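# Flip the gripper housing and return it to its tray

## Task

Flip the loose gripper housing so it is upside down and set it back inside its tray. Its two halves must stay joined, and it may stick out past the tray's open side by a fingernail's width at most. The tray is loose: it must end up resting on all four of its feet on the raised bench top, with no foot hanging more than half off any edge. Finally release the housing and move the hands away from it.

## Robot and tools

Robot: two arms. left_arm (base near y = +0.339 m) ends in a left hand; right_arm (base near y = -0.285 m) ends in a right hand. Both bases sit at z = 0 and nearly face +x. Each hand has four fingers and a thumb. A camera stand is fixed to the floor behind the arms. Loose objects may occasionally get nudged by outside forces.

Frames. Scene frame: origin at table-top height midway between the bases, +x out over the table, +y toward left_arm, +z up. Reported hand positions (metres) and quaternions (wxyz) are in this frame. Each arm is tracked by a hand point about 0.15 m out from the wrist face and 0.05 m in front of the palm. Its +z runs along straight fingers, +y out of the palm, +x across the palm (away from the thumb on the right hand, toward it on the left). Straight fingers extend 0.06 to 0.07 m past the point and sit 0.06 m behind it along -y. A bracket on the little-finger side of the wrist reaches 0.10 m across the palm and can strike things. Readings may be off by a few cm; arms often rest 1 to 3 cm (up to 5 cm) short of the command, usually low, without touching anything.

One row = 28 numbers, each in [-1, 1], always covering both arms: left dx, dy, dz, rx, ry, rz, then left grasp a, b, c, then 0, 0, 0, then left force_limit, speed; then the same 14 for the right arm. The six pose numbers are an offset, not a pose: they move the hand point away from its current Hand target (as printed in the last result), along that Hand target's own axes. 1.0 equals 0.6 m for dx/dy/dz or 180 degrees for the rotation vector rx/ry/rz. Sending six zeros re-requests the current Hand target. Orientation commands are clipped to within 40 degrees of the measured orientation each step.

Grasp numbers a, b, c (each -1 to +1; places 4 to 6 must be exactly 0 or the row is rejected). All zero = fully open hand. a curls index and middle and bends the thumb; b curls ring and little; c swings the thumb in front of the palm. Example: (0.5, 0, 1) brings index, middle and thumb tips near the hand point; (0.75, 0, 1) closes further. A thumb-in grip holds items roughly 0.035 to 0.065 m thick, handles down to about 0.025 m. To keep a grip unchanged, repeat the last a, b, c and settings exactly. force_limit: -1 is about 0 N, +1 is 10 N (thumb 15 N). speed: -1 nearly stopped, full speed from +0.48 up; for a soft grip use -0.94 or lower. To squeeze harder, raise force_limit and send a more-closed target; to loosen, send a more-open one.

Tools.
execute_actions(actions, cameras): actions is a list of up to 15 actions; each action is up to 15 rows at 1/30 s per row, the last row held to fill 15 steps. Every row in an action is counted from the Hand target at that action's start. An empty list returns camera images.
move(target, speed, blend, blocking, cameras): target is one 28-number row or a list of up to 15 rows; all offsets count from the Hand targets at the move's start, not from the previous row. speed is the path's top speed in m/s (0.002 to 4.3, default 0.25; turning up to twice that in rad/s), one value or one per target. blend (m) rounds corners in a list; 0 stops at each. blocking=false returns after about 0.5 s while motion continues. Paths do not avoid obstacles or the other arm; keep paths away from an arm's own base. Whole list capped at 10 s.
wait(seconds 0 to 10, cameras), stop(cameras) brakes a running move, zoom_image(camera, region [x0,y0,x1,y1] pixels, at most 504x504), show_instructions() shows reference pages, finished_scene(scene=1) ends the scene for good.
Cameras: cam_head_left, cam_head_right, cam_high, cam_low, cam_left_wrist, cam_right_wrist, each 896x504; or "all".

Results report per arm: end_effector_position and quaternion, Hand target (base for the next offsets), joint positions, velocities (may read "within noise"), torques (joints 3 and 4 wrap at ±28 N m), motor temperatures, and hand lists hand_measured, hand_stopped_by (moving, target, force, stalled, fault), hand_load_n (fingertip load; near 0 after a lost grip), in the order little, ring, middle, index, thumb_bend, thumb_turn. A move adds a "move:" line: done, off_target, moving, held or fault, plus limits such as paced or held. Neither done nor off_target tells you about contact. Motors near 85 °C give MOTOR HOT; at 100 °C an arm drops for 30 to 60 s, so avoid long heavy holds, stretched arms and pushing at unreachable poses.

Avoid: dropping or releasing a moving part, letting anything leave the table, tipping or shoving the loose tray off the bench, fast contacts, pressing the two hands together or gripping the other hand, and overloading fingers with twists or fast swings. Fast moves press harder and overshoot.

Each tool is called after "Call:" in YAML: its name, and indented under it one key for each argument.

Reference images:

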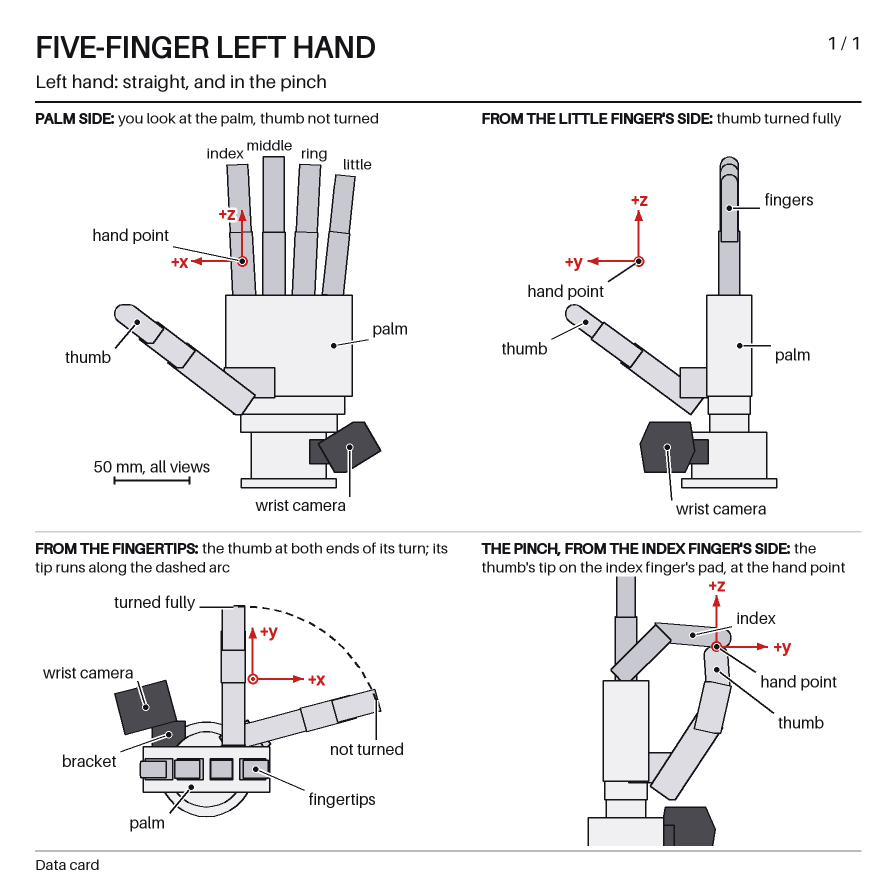

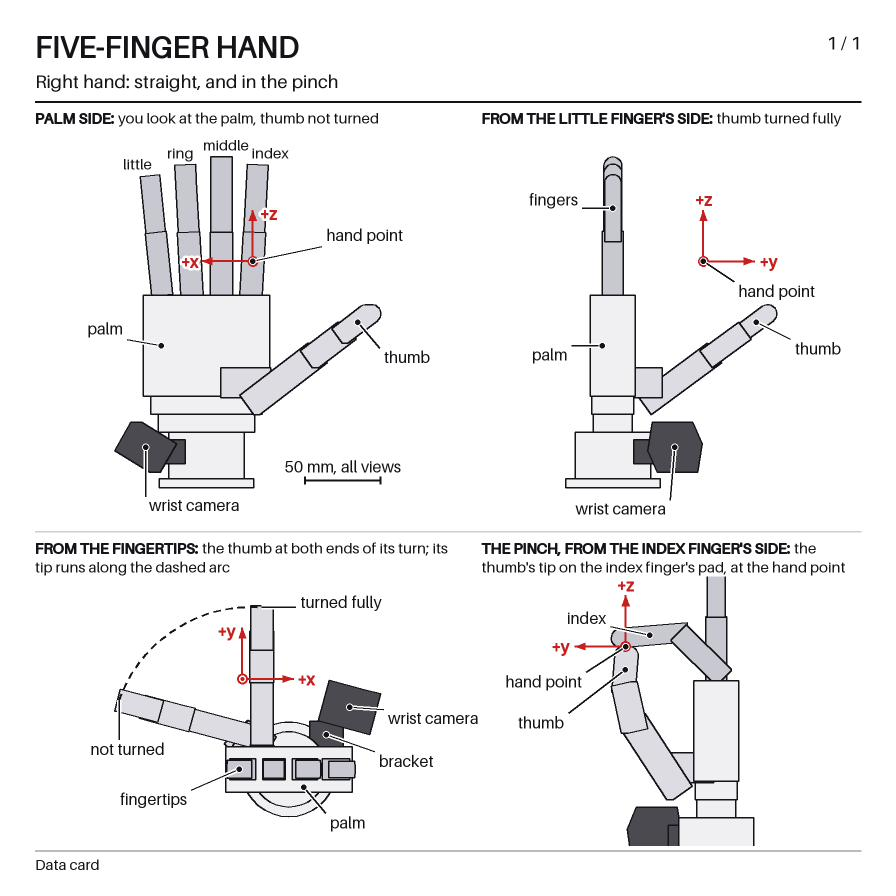

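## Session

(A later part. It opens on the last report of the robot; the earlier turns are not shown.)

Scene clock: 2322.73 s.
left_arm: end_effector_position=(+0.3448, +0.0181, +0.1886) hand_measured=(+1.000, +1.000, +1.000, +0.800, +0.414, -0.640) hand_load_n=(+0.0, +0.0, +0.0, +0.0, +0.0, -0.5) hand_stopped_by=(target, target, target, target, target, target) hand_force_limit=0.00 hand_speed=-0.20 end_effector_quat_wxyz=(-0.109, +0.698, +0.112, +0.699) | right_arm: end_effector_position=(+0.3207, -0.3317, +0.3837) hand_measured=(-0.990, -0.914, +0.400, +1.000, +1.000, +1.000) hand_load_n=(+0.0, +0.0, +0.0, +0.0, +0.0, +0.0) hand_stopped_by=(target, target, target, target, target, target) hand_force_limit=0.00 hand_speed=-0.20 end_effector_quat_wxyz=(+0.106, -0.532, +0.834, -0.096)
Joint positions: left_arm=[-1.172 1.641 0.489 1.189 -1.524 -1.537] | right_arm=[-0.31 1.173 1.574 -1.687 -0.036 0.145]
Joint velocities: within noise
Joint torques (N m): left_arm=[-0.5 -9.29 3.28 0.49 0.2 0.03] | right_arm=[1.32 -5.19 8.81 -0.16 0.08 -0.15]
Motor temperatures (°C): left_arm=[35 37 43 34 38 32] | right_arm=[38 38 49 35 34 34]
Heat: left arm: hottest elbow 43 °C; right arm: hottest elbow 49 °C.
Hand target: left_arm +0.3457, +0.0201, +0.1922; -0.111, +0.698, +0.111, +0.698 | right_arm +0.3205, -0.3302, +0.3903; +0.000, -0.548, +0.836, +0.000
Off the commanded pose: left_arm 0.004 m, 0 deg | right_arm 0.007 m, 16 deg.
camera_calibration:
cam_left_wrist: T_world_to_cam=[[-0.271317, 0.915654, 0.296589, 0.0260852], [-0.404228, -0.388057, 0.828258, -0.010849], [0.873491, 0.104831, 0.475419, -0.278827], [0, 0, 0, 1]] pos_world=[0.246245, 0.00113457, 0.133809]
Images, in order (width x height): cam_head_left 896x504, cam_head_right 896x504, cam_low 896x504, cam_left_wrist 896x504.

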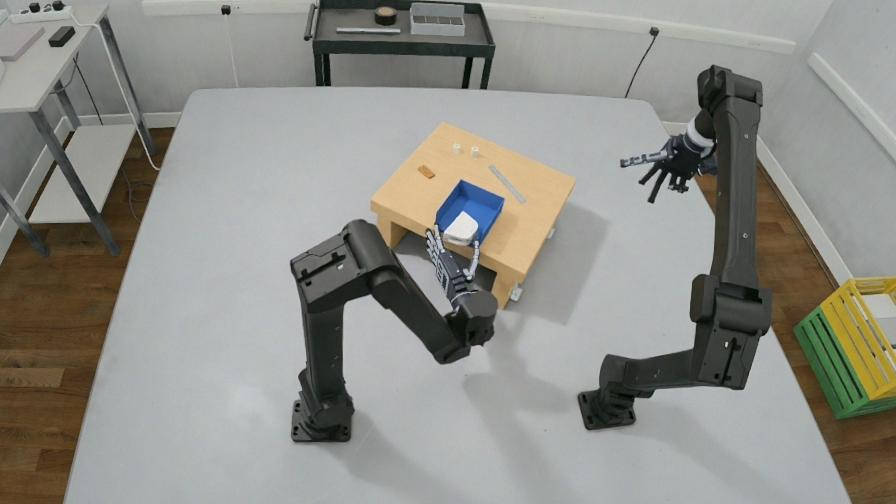

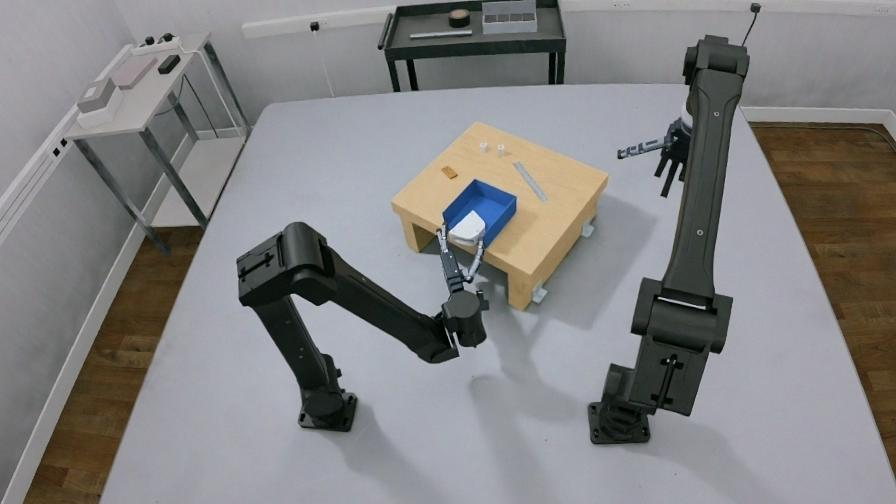

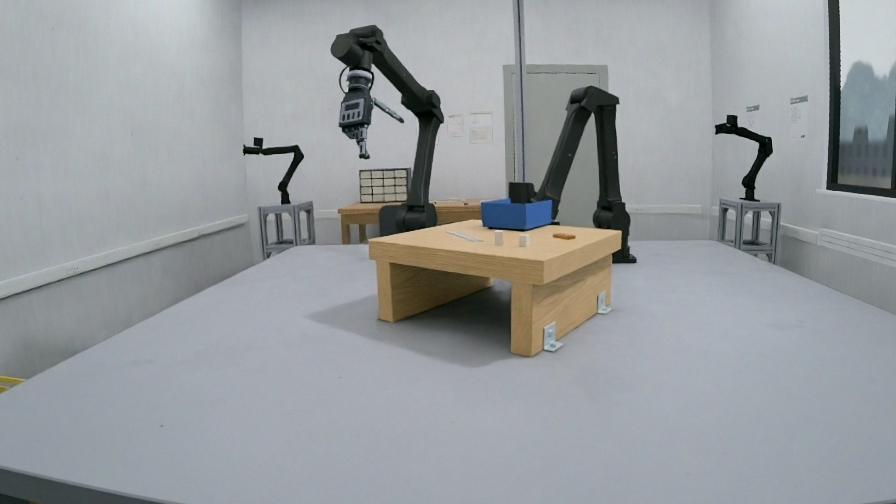

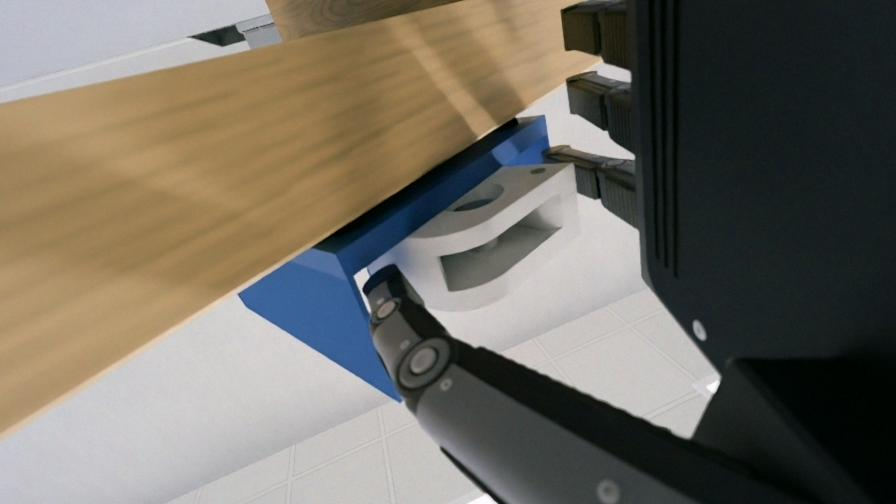

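Call:
zoom_image:
  camera: "cam_head_left"
  region: [425, 210, 495, 260]

Call:
zoom_image:
  camera: "cam_head_right"
  region: [430, 210, 500, 260]

Scaled by 7.200 from the camera's 896x504 image, which has a finer 1280x720 frame.

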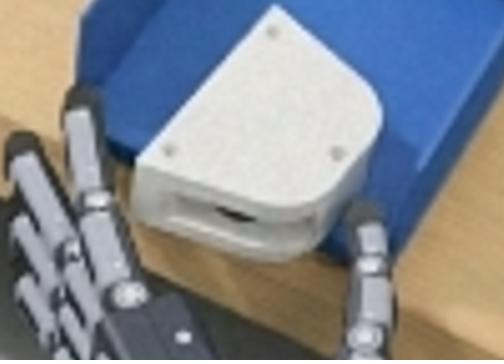

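Scaled by 7.200 from the camera's 896x504 image, which has a finer 1280x720 frame.

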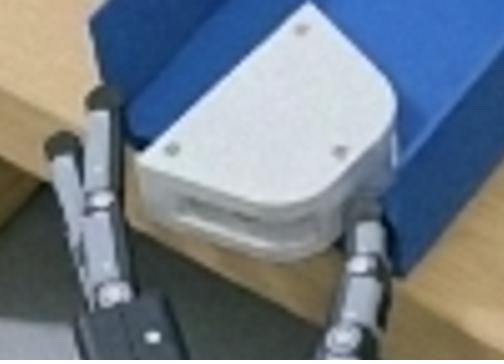

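Call:
move:
  target: [0,0,0,0,0,0, 0.2,-1,0.82,0,0,0, -0.7,-0.93, 0,0,0,0,0,0, 0.1,1,-1,0,0,0, 0.0,-0.2]
  speed: 0.05
  cameras: ["cam_left_wrist","cam_head_left","cam_head_right"]

Call:
zoom_image:
  camera: "cam_left_wrist"
  region: [350, 220, 470, 320]

Call:
zoom_image:
  camera: "cam_head_right"
  region: [430, 205, 500, 255]

Call:
zoom_image:
  camera: "cam_head_left"
  region: [425, 205, 495, 255]

Scene clock: 2418.23 s.
left_arm: end_effector_position=(+0.3448, +0.0179, +0.1883) hand_measured=(+1.000, +1.000, +0.974, +0.408, +0.264, -0.640) hand_load_n=(+0.0, +0.0, +0.0, +2.0, +1.5, -0.5) hand_stopped_by=(target, target, target, force, target, target) hand_force_limit=-0.70 hand_speed=-0.93 end_effector_quat_wxyz=(-0.110, +0.698, +0.110, +0.699) | right_arm: end_effector_position=(+0.3207, -0.3317, +0.3837) hand_measured=(-0.990, -0.914, +0.400, +1.000, +1.000, +1.000) hand_load_n=(+0.0, +0.0, +0.0, +0.0, +0.0, +0.0) hand_stopped_by=(target, target, target, target, target, target) hand_force_limit=0.00 hand_speed=-0.20 end_effector_quat_wxyz=(+0.106, -0.532, +0.834, -0.096)
Joint positions: left_arm=[-1.172 1.64 0.489 1.184 -1.524 -1.537] | right_arm=[-0.31 1.173 1.574 -1.687 -0.036 0.145]
Joint torques (N m): left_arm=[-0.56 -9.35 3.32 0.53 0.2 -0.01] | right_arm=[1.26 -5.19 8.81 -0.17 0.08 -0.15]
Heat: left arm: hottest elbow 43 °C; right arm: hottest elbow 49 °C.
Hand target: left_arm +0.3457, +0.0201, +0.1923; -0.111, +0.698, +0.111, +0.698 | right_arm +0.3205, -0.3302, +0.3903; +0.000, -0.548, +0.836, +0.000
Off the commanded pose: left_arm 0.005 m, 0 deg | right_arm 0.007 m, 16 deg.
joint sent to its limit (right arm) — joint 4 (wrist pitch), lower limit. The joint targets are off in orientation, not in position.
move: off_target (right_arm)
camera_calibration:
cam_left_wrist: T_world_to_cam=[[-0.27059, 0.914688, 0.300213, 0.0255136], [-0.403274, -0.390864, 0.827403, -0.0107143], [0.874157, 0.102819, 0.474634, -0.278739], [0, 0, 0, 1]] pos_world=[0.246244, 0.00113477, 0.133504]
Images, in order (width x height): cam_head_left 896x504, cam_head_right 896x504, cam_left_wrist 896x504.

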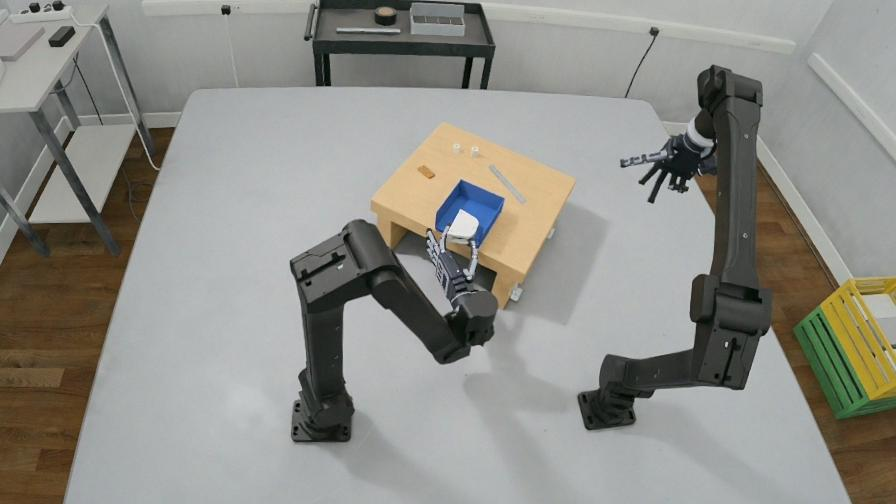

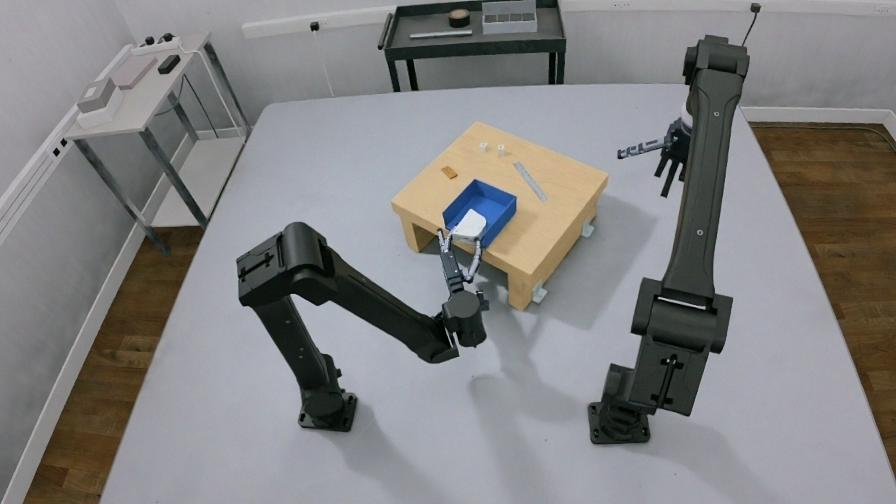

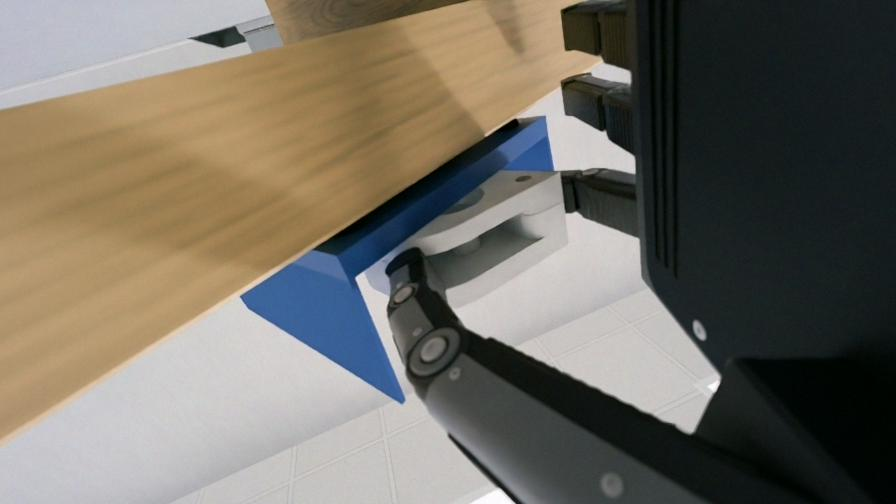

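Scaled by 4.200 from the camera's 896x504 image, which has a finer 1280x720 frame.

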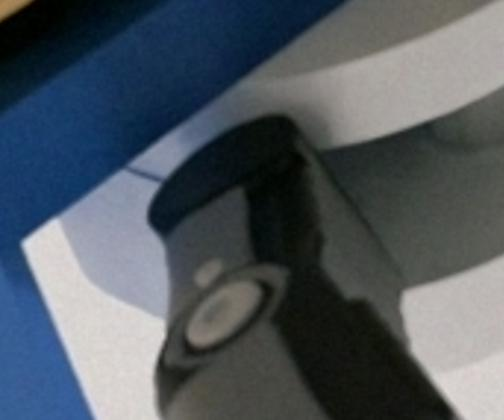

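Scaled by 7.200 from the camera's 896x504 image, which has a finer 1280x720 frame.

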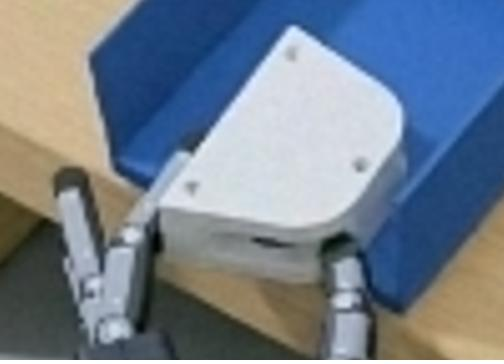

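Scaled by 7.200 from the camera's 896x504 image, which has a finer 1280x720 frame.

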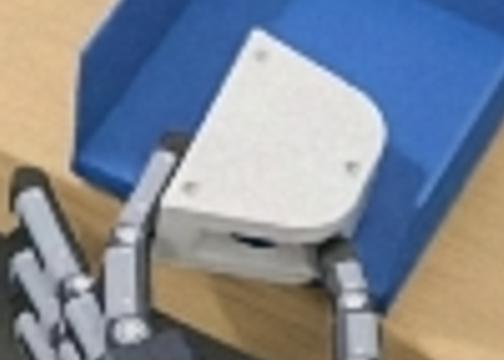

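Call:
move:
  target:
    - [0,0,0,0,0,0, 0.23,-1,0.82,0,0,0, -0.4,-0.93, 0,0,0,0,0,0, 0.1,1,-1,0,0,0, 0.0,-0.2]
    - [0,-0.0139,-0.0106,0,0,0, 0.23,-1,0.82,0,0,0, -0.4,-0.93, 0,0,0,0,0,0, 0.1,1,-1,0,0,0, 0.0,-0.2]
  speed: 0.03
  cameras: ["cam_left_wrist","cam_head_left","cam_head_right"]

Call:
zoom_image:
  camera: "cam_head_right"
  region: [430, 205, 500, 255]

Call:
zoom_image:
  camera: "cam_head_left"
  region: [425, 205, 495, 255]

Scene clock: 2560.47 s.
left_arm: end_effector_position=(+0.3404, +0.0250, +0.1887) hand_measured=(+1.000, +1.000, +0.914, +0.402, +0.256, -0.640) hand_load_n=(+0.0, +0.0, +0.0, +5.0, +4.5, -0.5) hand_stopped_by=(target, target, target, force, force, target) hand_force_limit=-0.40 hand_speed=-0.93 end_effector_quat_wxyz=(-0.113, +0.698, +0.111, +0.698) | right_arm: end_effector_position=(+0.3207, -0.3317, +0.3837) hand_measured=(-0.990, -0.914, +0.400, +1.000, +1.000, +1.000) hand_load_n=(+0.0, +0.0, +0.0, +0.0, +0.0, +0.0) hand_stopped_by=(target, target, target, target, target, target) hand_force_limit=0.00 hand_speed=-0.20 end_effector_quat_wxyz=(+0.106, -0.532, +0.834, -0.096)
Joint positions: left_arm=[-1.178 1.624 0.47 1.184 -1.535 -1.537] | right_arm=[-0.31 1.173 1.574 -1.687 -0.036 0.145]
Joint torques (N m): left_arm=[-1.38 -9 3.04 0.69 -0.05 -0.04] | right_arm=[1.32 -5.25 8.8 -0.17 0.08 -0.15]
Heat: left arm: hottest elbow 43 °C; right arm: hottest elbow 49 °C.
Hand target: left_arm +0.3371, +0.0260, +0.1923; -0.111, +0.698, +0.111, +0.699 | right_arm +0.3205, -0.3302, +0.3903; +0.000, -0.548, +0.836, +0.000
Off the commanded pose: left_arm 0.005 m, 0 deg | right_arm 0.007 m, 16 deg.
joint sent to its limit (right arm) — joint 4 (wrist pitch), lower limit. The joint targets are off in orientation, not in position.
move: off_target (right_arm)
camera_calibration:
cam_left_wrist: T_world_to_cam=[[-0.274698, 0.912377, 0.303496, 0.0185208], [-0.400001, -0.395464, 0.826806, -0.0109111], [0.87438, 0.105723, 0.473585, -0.275767], [0, 0, 0, 1]] pos_world=[0.241848, 0.00794215, 0.133999]
Images, in order (width x height): cam_head_left 896x504, cam_head_right 896x504, cam_left_wrist 896x504.

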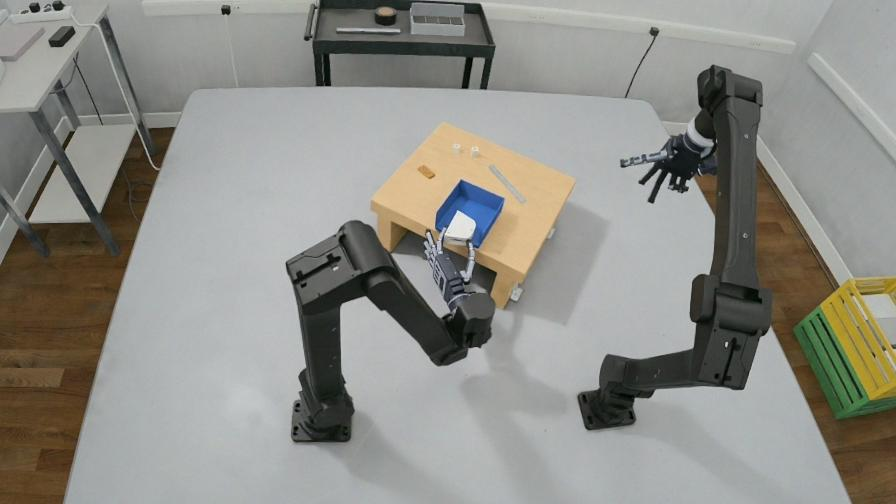

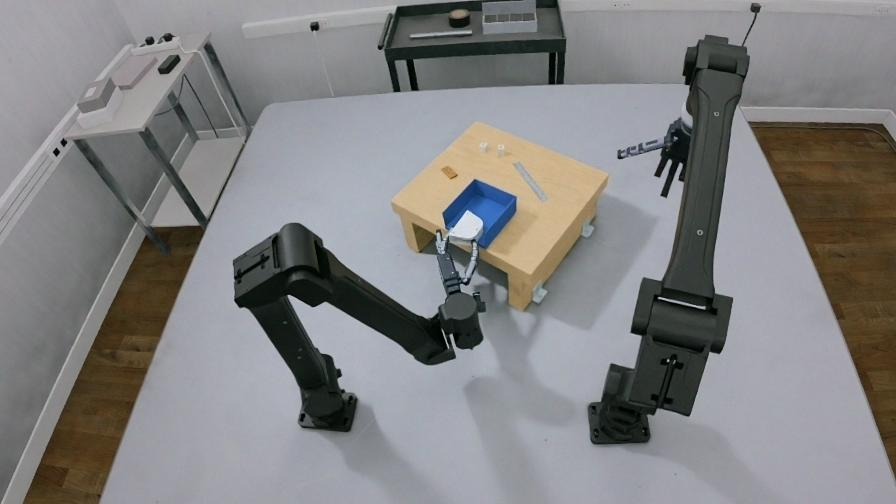

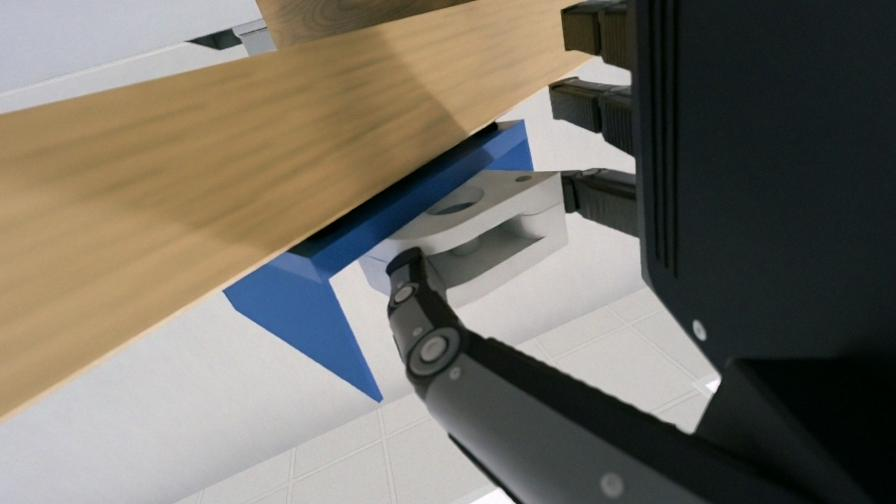

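Scaled by 7.200 from the camera's 896x504 image, which has a finer 1280x720 frame.

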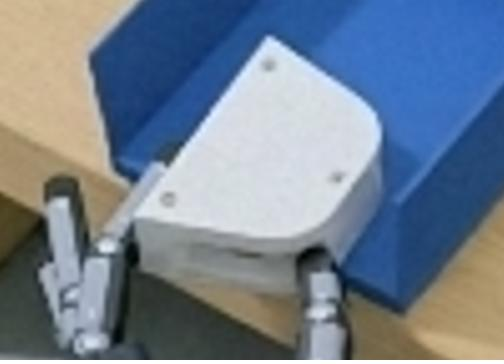

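Scaled by 7.200 from the camera's 896x504 image, which has a finer 1280x720 frame.

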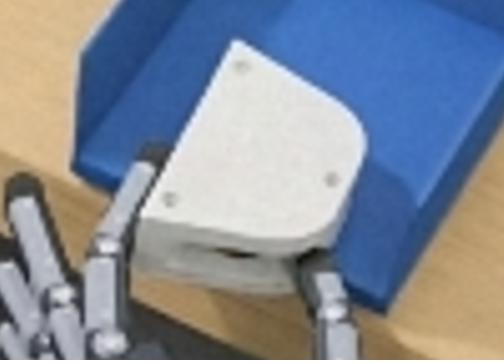

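Call:
zoom_image:
  camera: "cam_left_wrist"
  region: [340, 220, 460, 320]

Call:
zoom_image:
  camera: "cam_left_wrist"
  region: [510, 140, 630, 240]

Scaled by 4.200 from the camera's 896x504 image, which has a finer 1280x720 frame.

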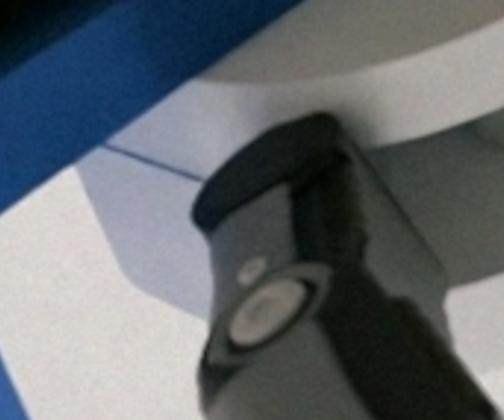

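Scaled by 4.200 from the camera's 896x504 image, which has a finer 1280x720 frame.

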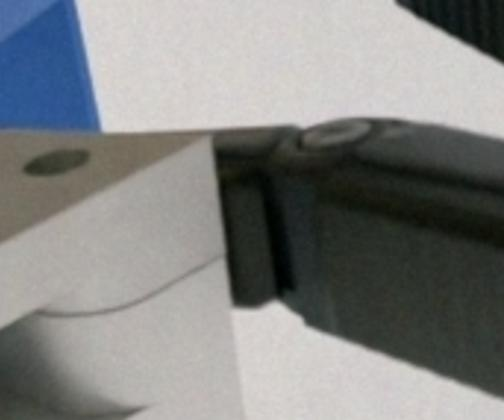

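Call:
move:
  target: [0,-0.0071,0.0093,0,0,0, 0.23,-1,0.82,0,0,0, -0.4,-0.93, 0,0,0,0,0,0, 0.1,1,-1,0,0,0, 0.0,-0.2]
  speed: 0.03
  cameras: ["cam_head_left","cam_head_right"]

Call:
zoom_image:
  camera: "cam_head_right"
  region: [430, 205, 500, 255]

Call:
zoom_image:
  camera: "cam_head_left"
  region: [425, 205, 495, 255]

Scene clock: 2634.60 s.
left_arm: end_effector_position=(+0.3399, +0.0272, +0.1886) hand_measured=(+1.000, +1.000, +0.914, +0.402, +0.256, -0.640) hand_load_n=(+0.0, +0.0, +0.0, +5.5, +4.5, -0.5) hand_stopped_by=(target, target, target, force, force, target) hand_force_limit=-0.40 hand_speed=-0.93 end_effector_quat_wxyz=(-0.112, +0.698, +0.107, +0.699) | right_arm: end_effector_position=(+0.3207, -0.3317, +0.3837) hand_measured=(-0.990, -0.914, +0.400, +1.000, +1.000, +1.000) hand_load_n=(+0.0, +0.0, +0.0, +0.0, +0.0, +0.0) hand_stopped_by=(target, target, target, target, target, target) hand_force_limit=0.00 hand_speed=-0.20 end_effector_quat_wxyz=(+0.106, -0.532, +0.834, -0.096)
Joint positions: left_arm=[-1.175 1.616 0.459 1.184 -1.525 -1.537] | right_arm=[-0.31 1.173 1.574 -1.687 -0.036 0.145]
Joint torques (N m): left_arm=[-0.32 -8.94 3 0.68 0.19 -0.07] | right_arm=[1.26 -5.25 8.8 -0.17 0.08 -0.15]
Heat: left arm: hottest elbow 43 °C; right arm: hottest elbow 49 °C.
Hand target: left_arm +0.3411, +0.0318, +0.1923; -0.111, +0.698, +0.111, +0.698 | right_arm +0.3205, -0.3302, +0.3903; +0.000, -0.548, +0.836, +0.000
Off the commanded pose: left_arm 0.006 m, 0 deg | right_arm 0.007 m, 16 deg.
joint sent to its limit (right arm) — joint 4 (wrist pitch), lower limit. The joint targets are off in orientation, not in position.
move: off_target (right_arm)
Images, in order (width x height): cam_head_left 896x504, cam_head_right 896x504.

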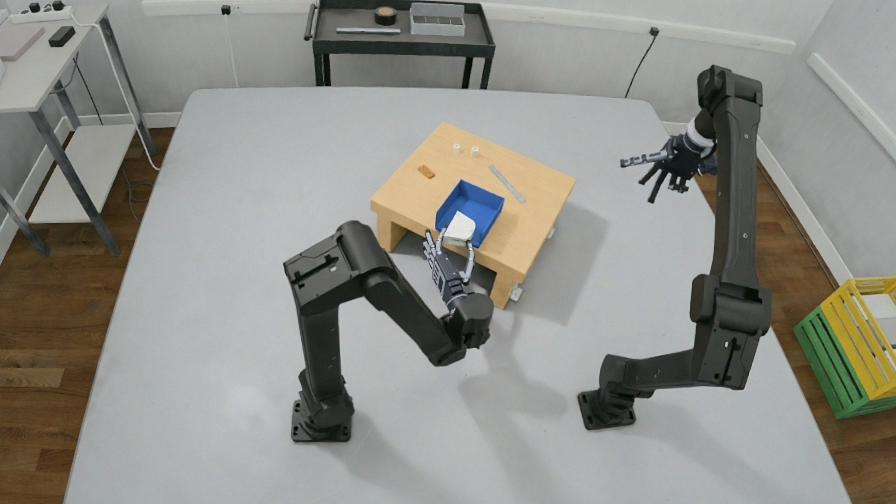

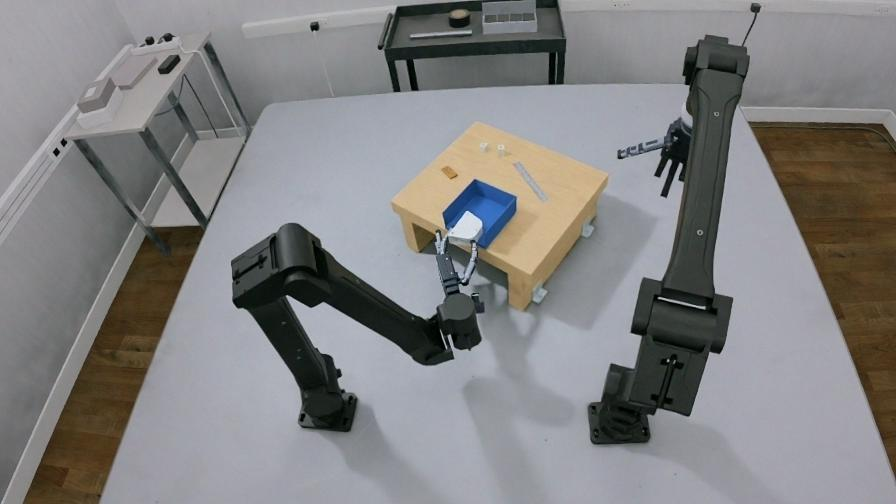

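Scaled by 7.200 from the camera's 896x504 image, which has a finer 1280x720 frame.

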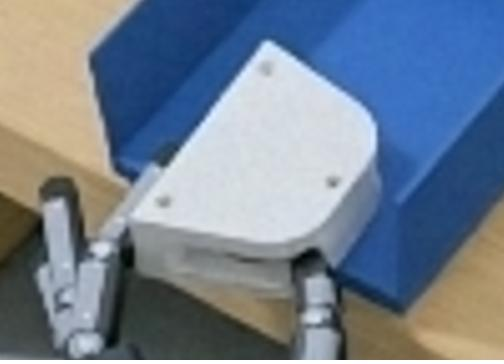

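Scaled by 7.200 from the camera's 896x504 image, which has a finer 1280x720 frame.

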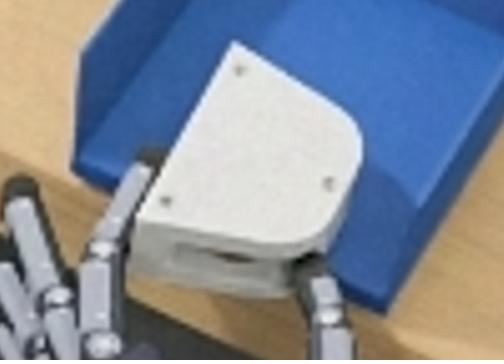

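Call:
move:
  target:
    - [0,0,0,0,0,0, 0.05,-1,0.82,0,0,0, -0.4,-0.6, 0,0,0,0,0,0, 0.1,1,-1,0,0,0, 0.0,-0.2]
    - [0,0.0382,0.019,0.0556,0,0, 0.05,-1,0.82,0,0,0, -0.4,-0.6, 0,0,0,0,0,0, 0.1,1,-1,0,0,0, 0.0,-0.2]
  speed: 0.04
  cameras: ["cam_left_wrist","cam_head_left","cam_head_right"]

Call:
zoom_image:
  camera: "cam_head_right"
  region: [430, 205, 500, 255]

Call:
zoom_image:
  camera: "cam_head_left"
  region: [425, 205, 495, 255]

Scene clock: 2667.60 s.
left_arm: end_effector_position=(+0.3520, +0.0213, +0.1880) hand_measured=(+1.000, +1.000, +1.000, +0.700, +0.376, -0.640) hand_load_n=(+0.0, +0.0, +0.0, +0.0, +0.0, +0.0) hand_stopped_by=(target, target, target, target, target, target) hand_force_limit=-0.40 hand_speed=-0.60 end_effector_quat_wxyz=(-0.138, +0.695, +0.131, +0.693) | right_arm: end_effector_position=(+0.3207, -0.3317, +0.3837) hand_measured=(-0.990, -0.914, +0.400, +1.000, +1.000, +1.000) hand_load_n=(+0.0, +0.0, +0.0, +0.0, -0.5, +0.0) hand_stopped_by=(target, target, target, target, target, target) hand_force_limit=0.00 hand_speed=-0.20 end_effector_quat_wxyz=(+0.106, -0.532, +0.834, -0.096)
Joint positions: left_arm=[-1.162 1.656 0.525 1.155 -1.584 -1.537] | right_arm=[-0.31 1.173 1.574 -1.687 -0.036 0.145]
Joint torques (N m): left_arm=[-0.09 -7.53 6 0.5 -0.01 -0.01] | right_arm=[1.32 -5.19 8.81 -0.17 0.08 -0.15]
Heat: left arm: hottest elbow 42 °C; right arm: hottest elbow 49 °C.
Hand target: left_arm +0.3590, +0.0135, +0.1922; -0.171, +0.686, +0.171, +0.686 | right_arm +0.3205, -0.3302, +0.3903; +0.000, -0.548, +0.836, +0.000
Off the commanded pose: left_arm 0.011 m, 6 deg | right_arm 0.007 m, 16 deg.
joint sent to its limit (left arm) — joint 5 (wrist yaw), lower limit. The joint targets are off in orientation, not in position.
joint sent to its limit (right arm) — joint 4 (wrist pitch), lower limit. The joint targets are off in orientation, not in position.
move: off_target (left_arm, right_arm)
camera_calibration:
cam_left_wrist: T_world_to_cam=[[-0.332363, 0.890749, 0.310003, 0.0447807], [-0.370284, -0.425534, 0.825718, -0.0167848], [0.867424, 0.159649, 0.471262, -0.28352], [0, 0, 0, 1]] pos_world=[0.254601, -0.00176702, 0.13359]
Images, in order (width x height): cam_head_left 896x504, cam_head_right 896x504, cam_left_wrist 896x504.

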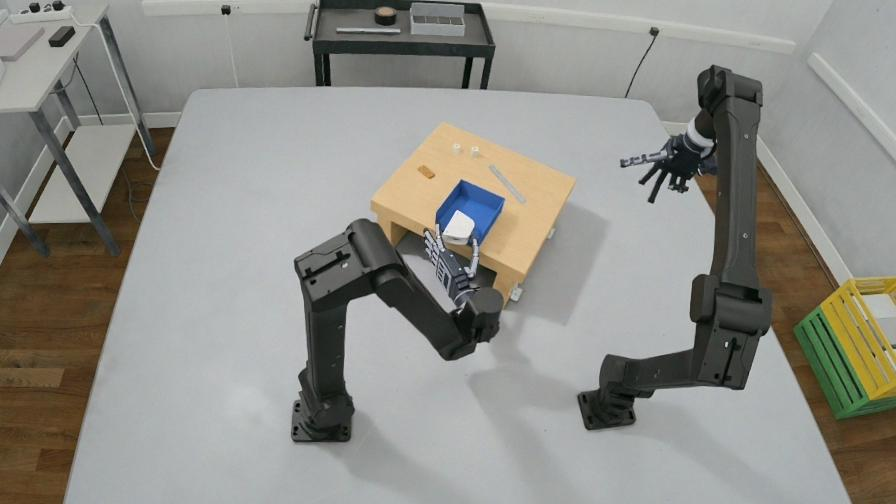

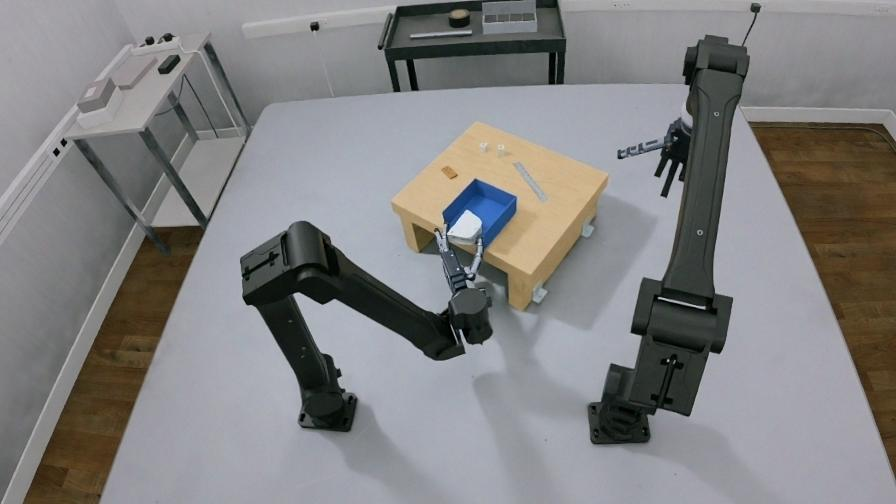

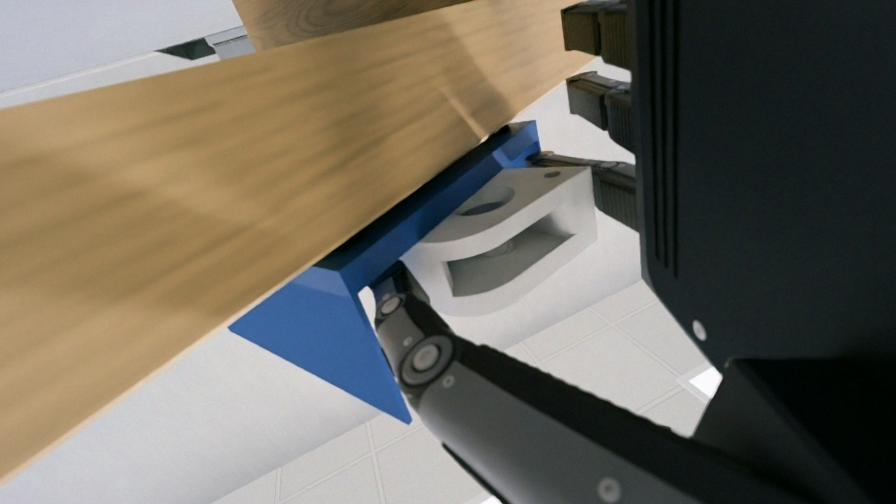

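Scaled by 7.200 from the camera's 896x504 image, which has a finer 1280x720 frame.

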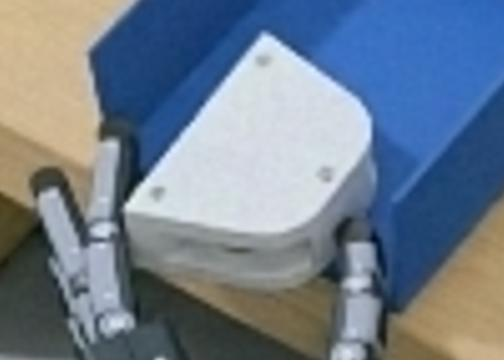

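Scaled by 7.200 from the camera's 896x504 image, which has a finer 1280x720 frame.

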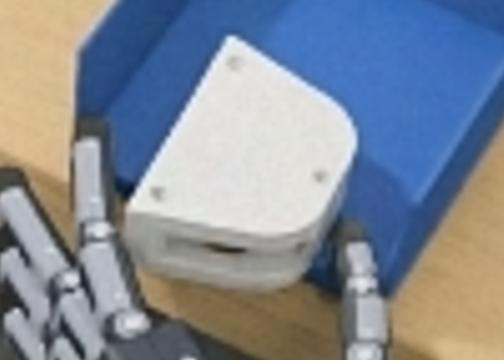

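Call:
move:
  target: [0.0,0.0085,0.004,-0.033,0,0, 0.05,-1,0.82,0,0,0, -0.4,-0.6, 0,0,0,0,0,0, 0.1,1,-1,0,0,0, 0.0,-0.2]
  speed: 0.04

Scene clock: 2695.83 s.
left_arm: end_effector_position=(+0.3554, +0.0197, +0.1879) hand_measured=(+1.000, +1.000, +1.000, +0.700, +0.376, -0.640) hand_load_n=(+0.0, +0.0, +0.0, -1.0, -1.0, +0.0) hand_stopped_by=(target, target, target, target, target, target) hand_force_limit=-0.40 hand_speed=-0.60 end_effector_quat_wxyz=(-0.137, +0.695, +0.131, +0.694) | right_arm: end_effector_position=(+0.3207, -0.3317, +0.3837) hand_measured=(-0.990, -0.914, +0.400, +1.000, +1.000, +1.000) hand_load_n=(+0.0, +0.0, +0.0, +0.0, +0.0, +0.0) hand_stopped_by=(target, target, target, target, target, target) hand_force_limit=0.00 hand_speed=-0.20 end_effector_quat_wxyz=(+0.106, -0.532, +0.834, -0.096)
Joint positions: left_arm=[-1.154 1.661 0.531 1.155 -1.573 -1.537] | right_arm=[-0.31 1.173 1.574 -1.687 -0.036 0.145]
Joint torques (N m): left_arm=[-0.26 -7.59 6.11 0.5 0.24 0.01] | right_arm=[1.26 -5.25 8.8 -0.17 0.08 -0.15]
Heat: left arm: hottest elbow 44 °C; right arm: hottest elbow 49 °C.
Hand target: left_arm +0.3635, +0.0101, +0.1922; -0.135, +0.694, +0.135, +0.694 | right_arm +0.3205, -0.3302, +0.3903; +0.000, -0.548, +0.836, +0.000
Off the commanded pose: left_arm 0.013 m, 1 deg | right_arm 0.007 m, 16 deg.
joint sent to its limit (right arm) — joint 4 (wrist pitch), lower limit. The joint targets are off in orientation, not in position.
move: off_target (left_arm, right_arm)

Call:
execute_actions:
  actions: []
  cameras: ["cam_left_wrist","cam_head_left","cam_head_right"]

Call:
zoom_image:
  camera: "cam_head_right"
  region: [430, 205, 500, 255]

Call:
zoom_image:
  camera: "cam_head_left"
  region: [425, 205, 495, 255]

Call:
zoom_image:
  camera: "cam_left_wrist"
  region: [340, 220, 460, 320]

Scene clock: 2703.67 s.
left_arm: end_effector_position=(+0.3554, +0.0197, +0.1879) hand_measured=(+1.000, +1.000, +1.000, +0.700, +0.376, -0.640) hand_load_n=(+0.0, +0.0, +0.0, -1.0, -1.0, +0.0) hand_stopped_by=(target, target, target, target, target, target) hand_force_limit=-0.40 hand_speed=-0.60 end_effector_quat_wxyz=(-0.137, +0.695, +0.131, +0.694) | right_arm: end_effector_position=(+0.3207, -0.3317, +0.3837) hand_measured=(-0.990, -0.914, +0.400, +1.000, +1.000, +1.000) hand_load_n=(+0.0, +0.0, +0.0, +0.0, -0.5, +0.0) hand_stopped_by=(target, target, target, target, target, target) hand_force_limit=0.00 hand_speed=-0.20 end_effector_quat_wxyz=(+0.106, -0.532, +0.834, -0.096)
Joint positions: left_arm=[-1.154 1.661 0.531 1.155 -1.573 -1.537] | right_arm=[-0.31 1.173 1.574 -1.687 -0.036 0.145]
Joint velocities: within noise
Joint torques (N m): left_arm=[-0.03 -7.59 6.08 0.47 0.24 0.01] | right_arm=[1.26 -5.19 8.81 -0.17 0.08 -0.15]
Motor temperatures (°C): left_arm=[35 36 44 34 38 32] | right_arm=[38 38 49 35 34 34]
Heat: left arm: hottest elbow 44 °C; right arm: hottest elbow 49 °C.
Hand target: left_arm +0.3635, +0.0101, +0.1922; -0.135, +0.694, +0.135, +0.694 | right_arm +0.3205, -0.3302, +0.3903; +0.000, -0.548, +0.836, +0.000
Off the commanded pose: left_arm 0.013 m, 1 deg | right_arm 0.007 m, 16 deg.
camera_calibration:
cam_left_wrist: T_world_to_cam=[[-0.329869, 0.892081, 0.308833, 0.0467062], [-0.372058, -0.423519, 0.825957, -0.0155654], [0.867617, 0.157553, 0.471612, -0.286166], [0, 0, 0, 1]] pos_world=[0.257898, -0.00317146, 0.133391]
Images, in order (width x height): cam_head_left 896x504, cam_head_right 896x504, cam_left_wrist 896x504.

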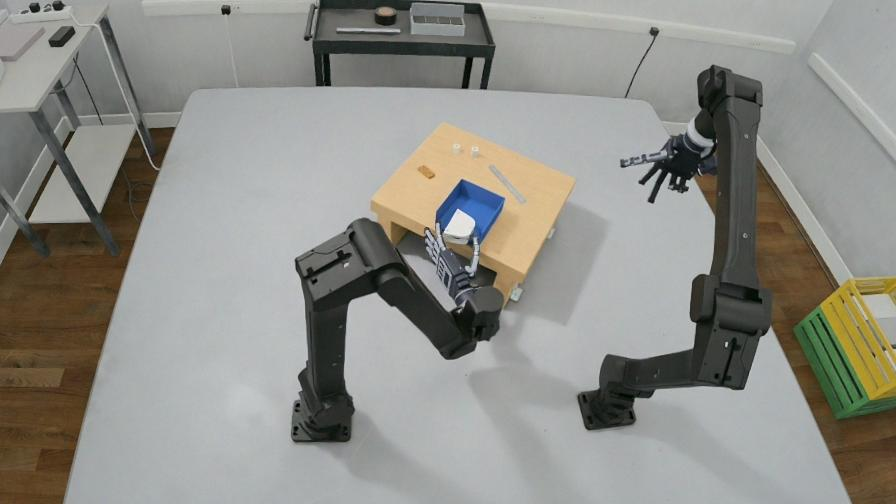

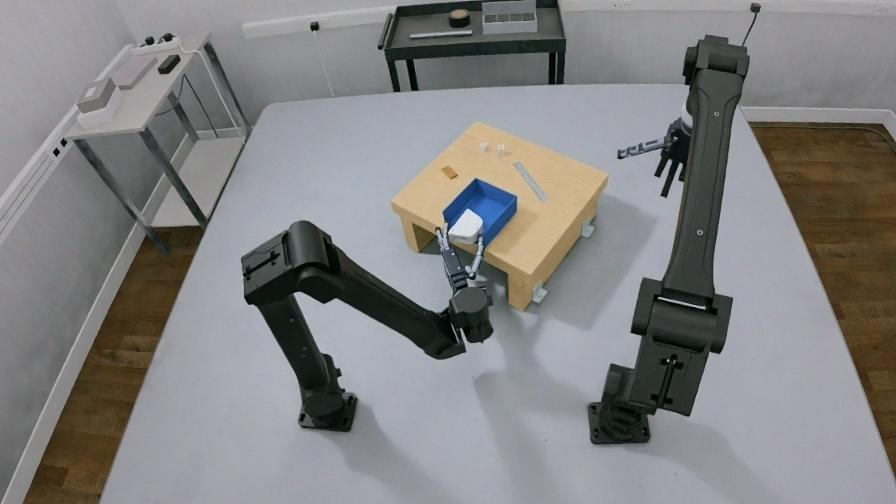

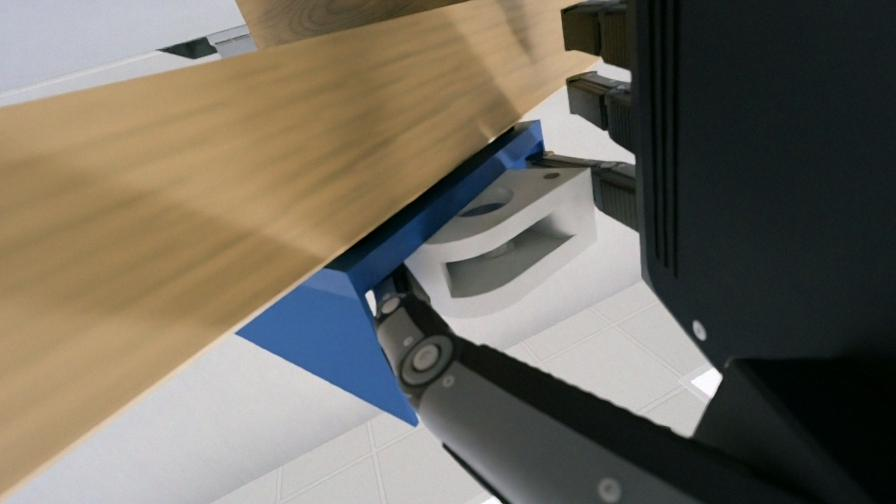

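Scaled by 7.200 from the camera's 896x504 image, which has a finer 1280x720 frame.

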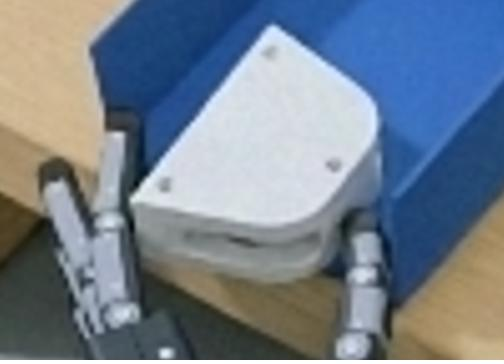

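Scaled by 7.200 from the camera's 896x504 image, which has a finer 1280x720 frame.

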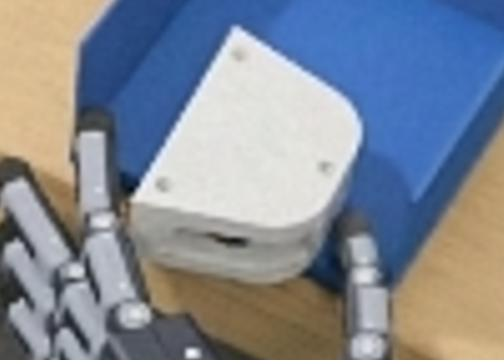

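Scaled by 4.200 from the camera's 896x504 image, which has a finer 1280x720 frame.

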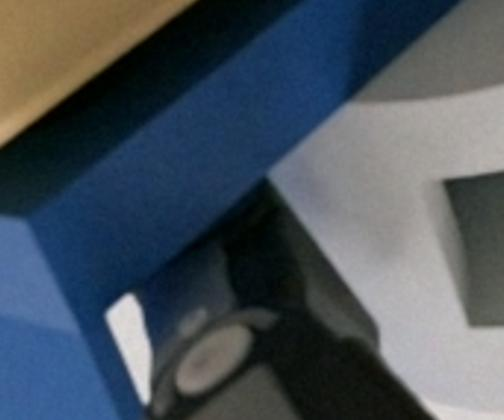

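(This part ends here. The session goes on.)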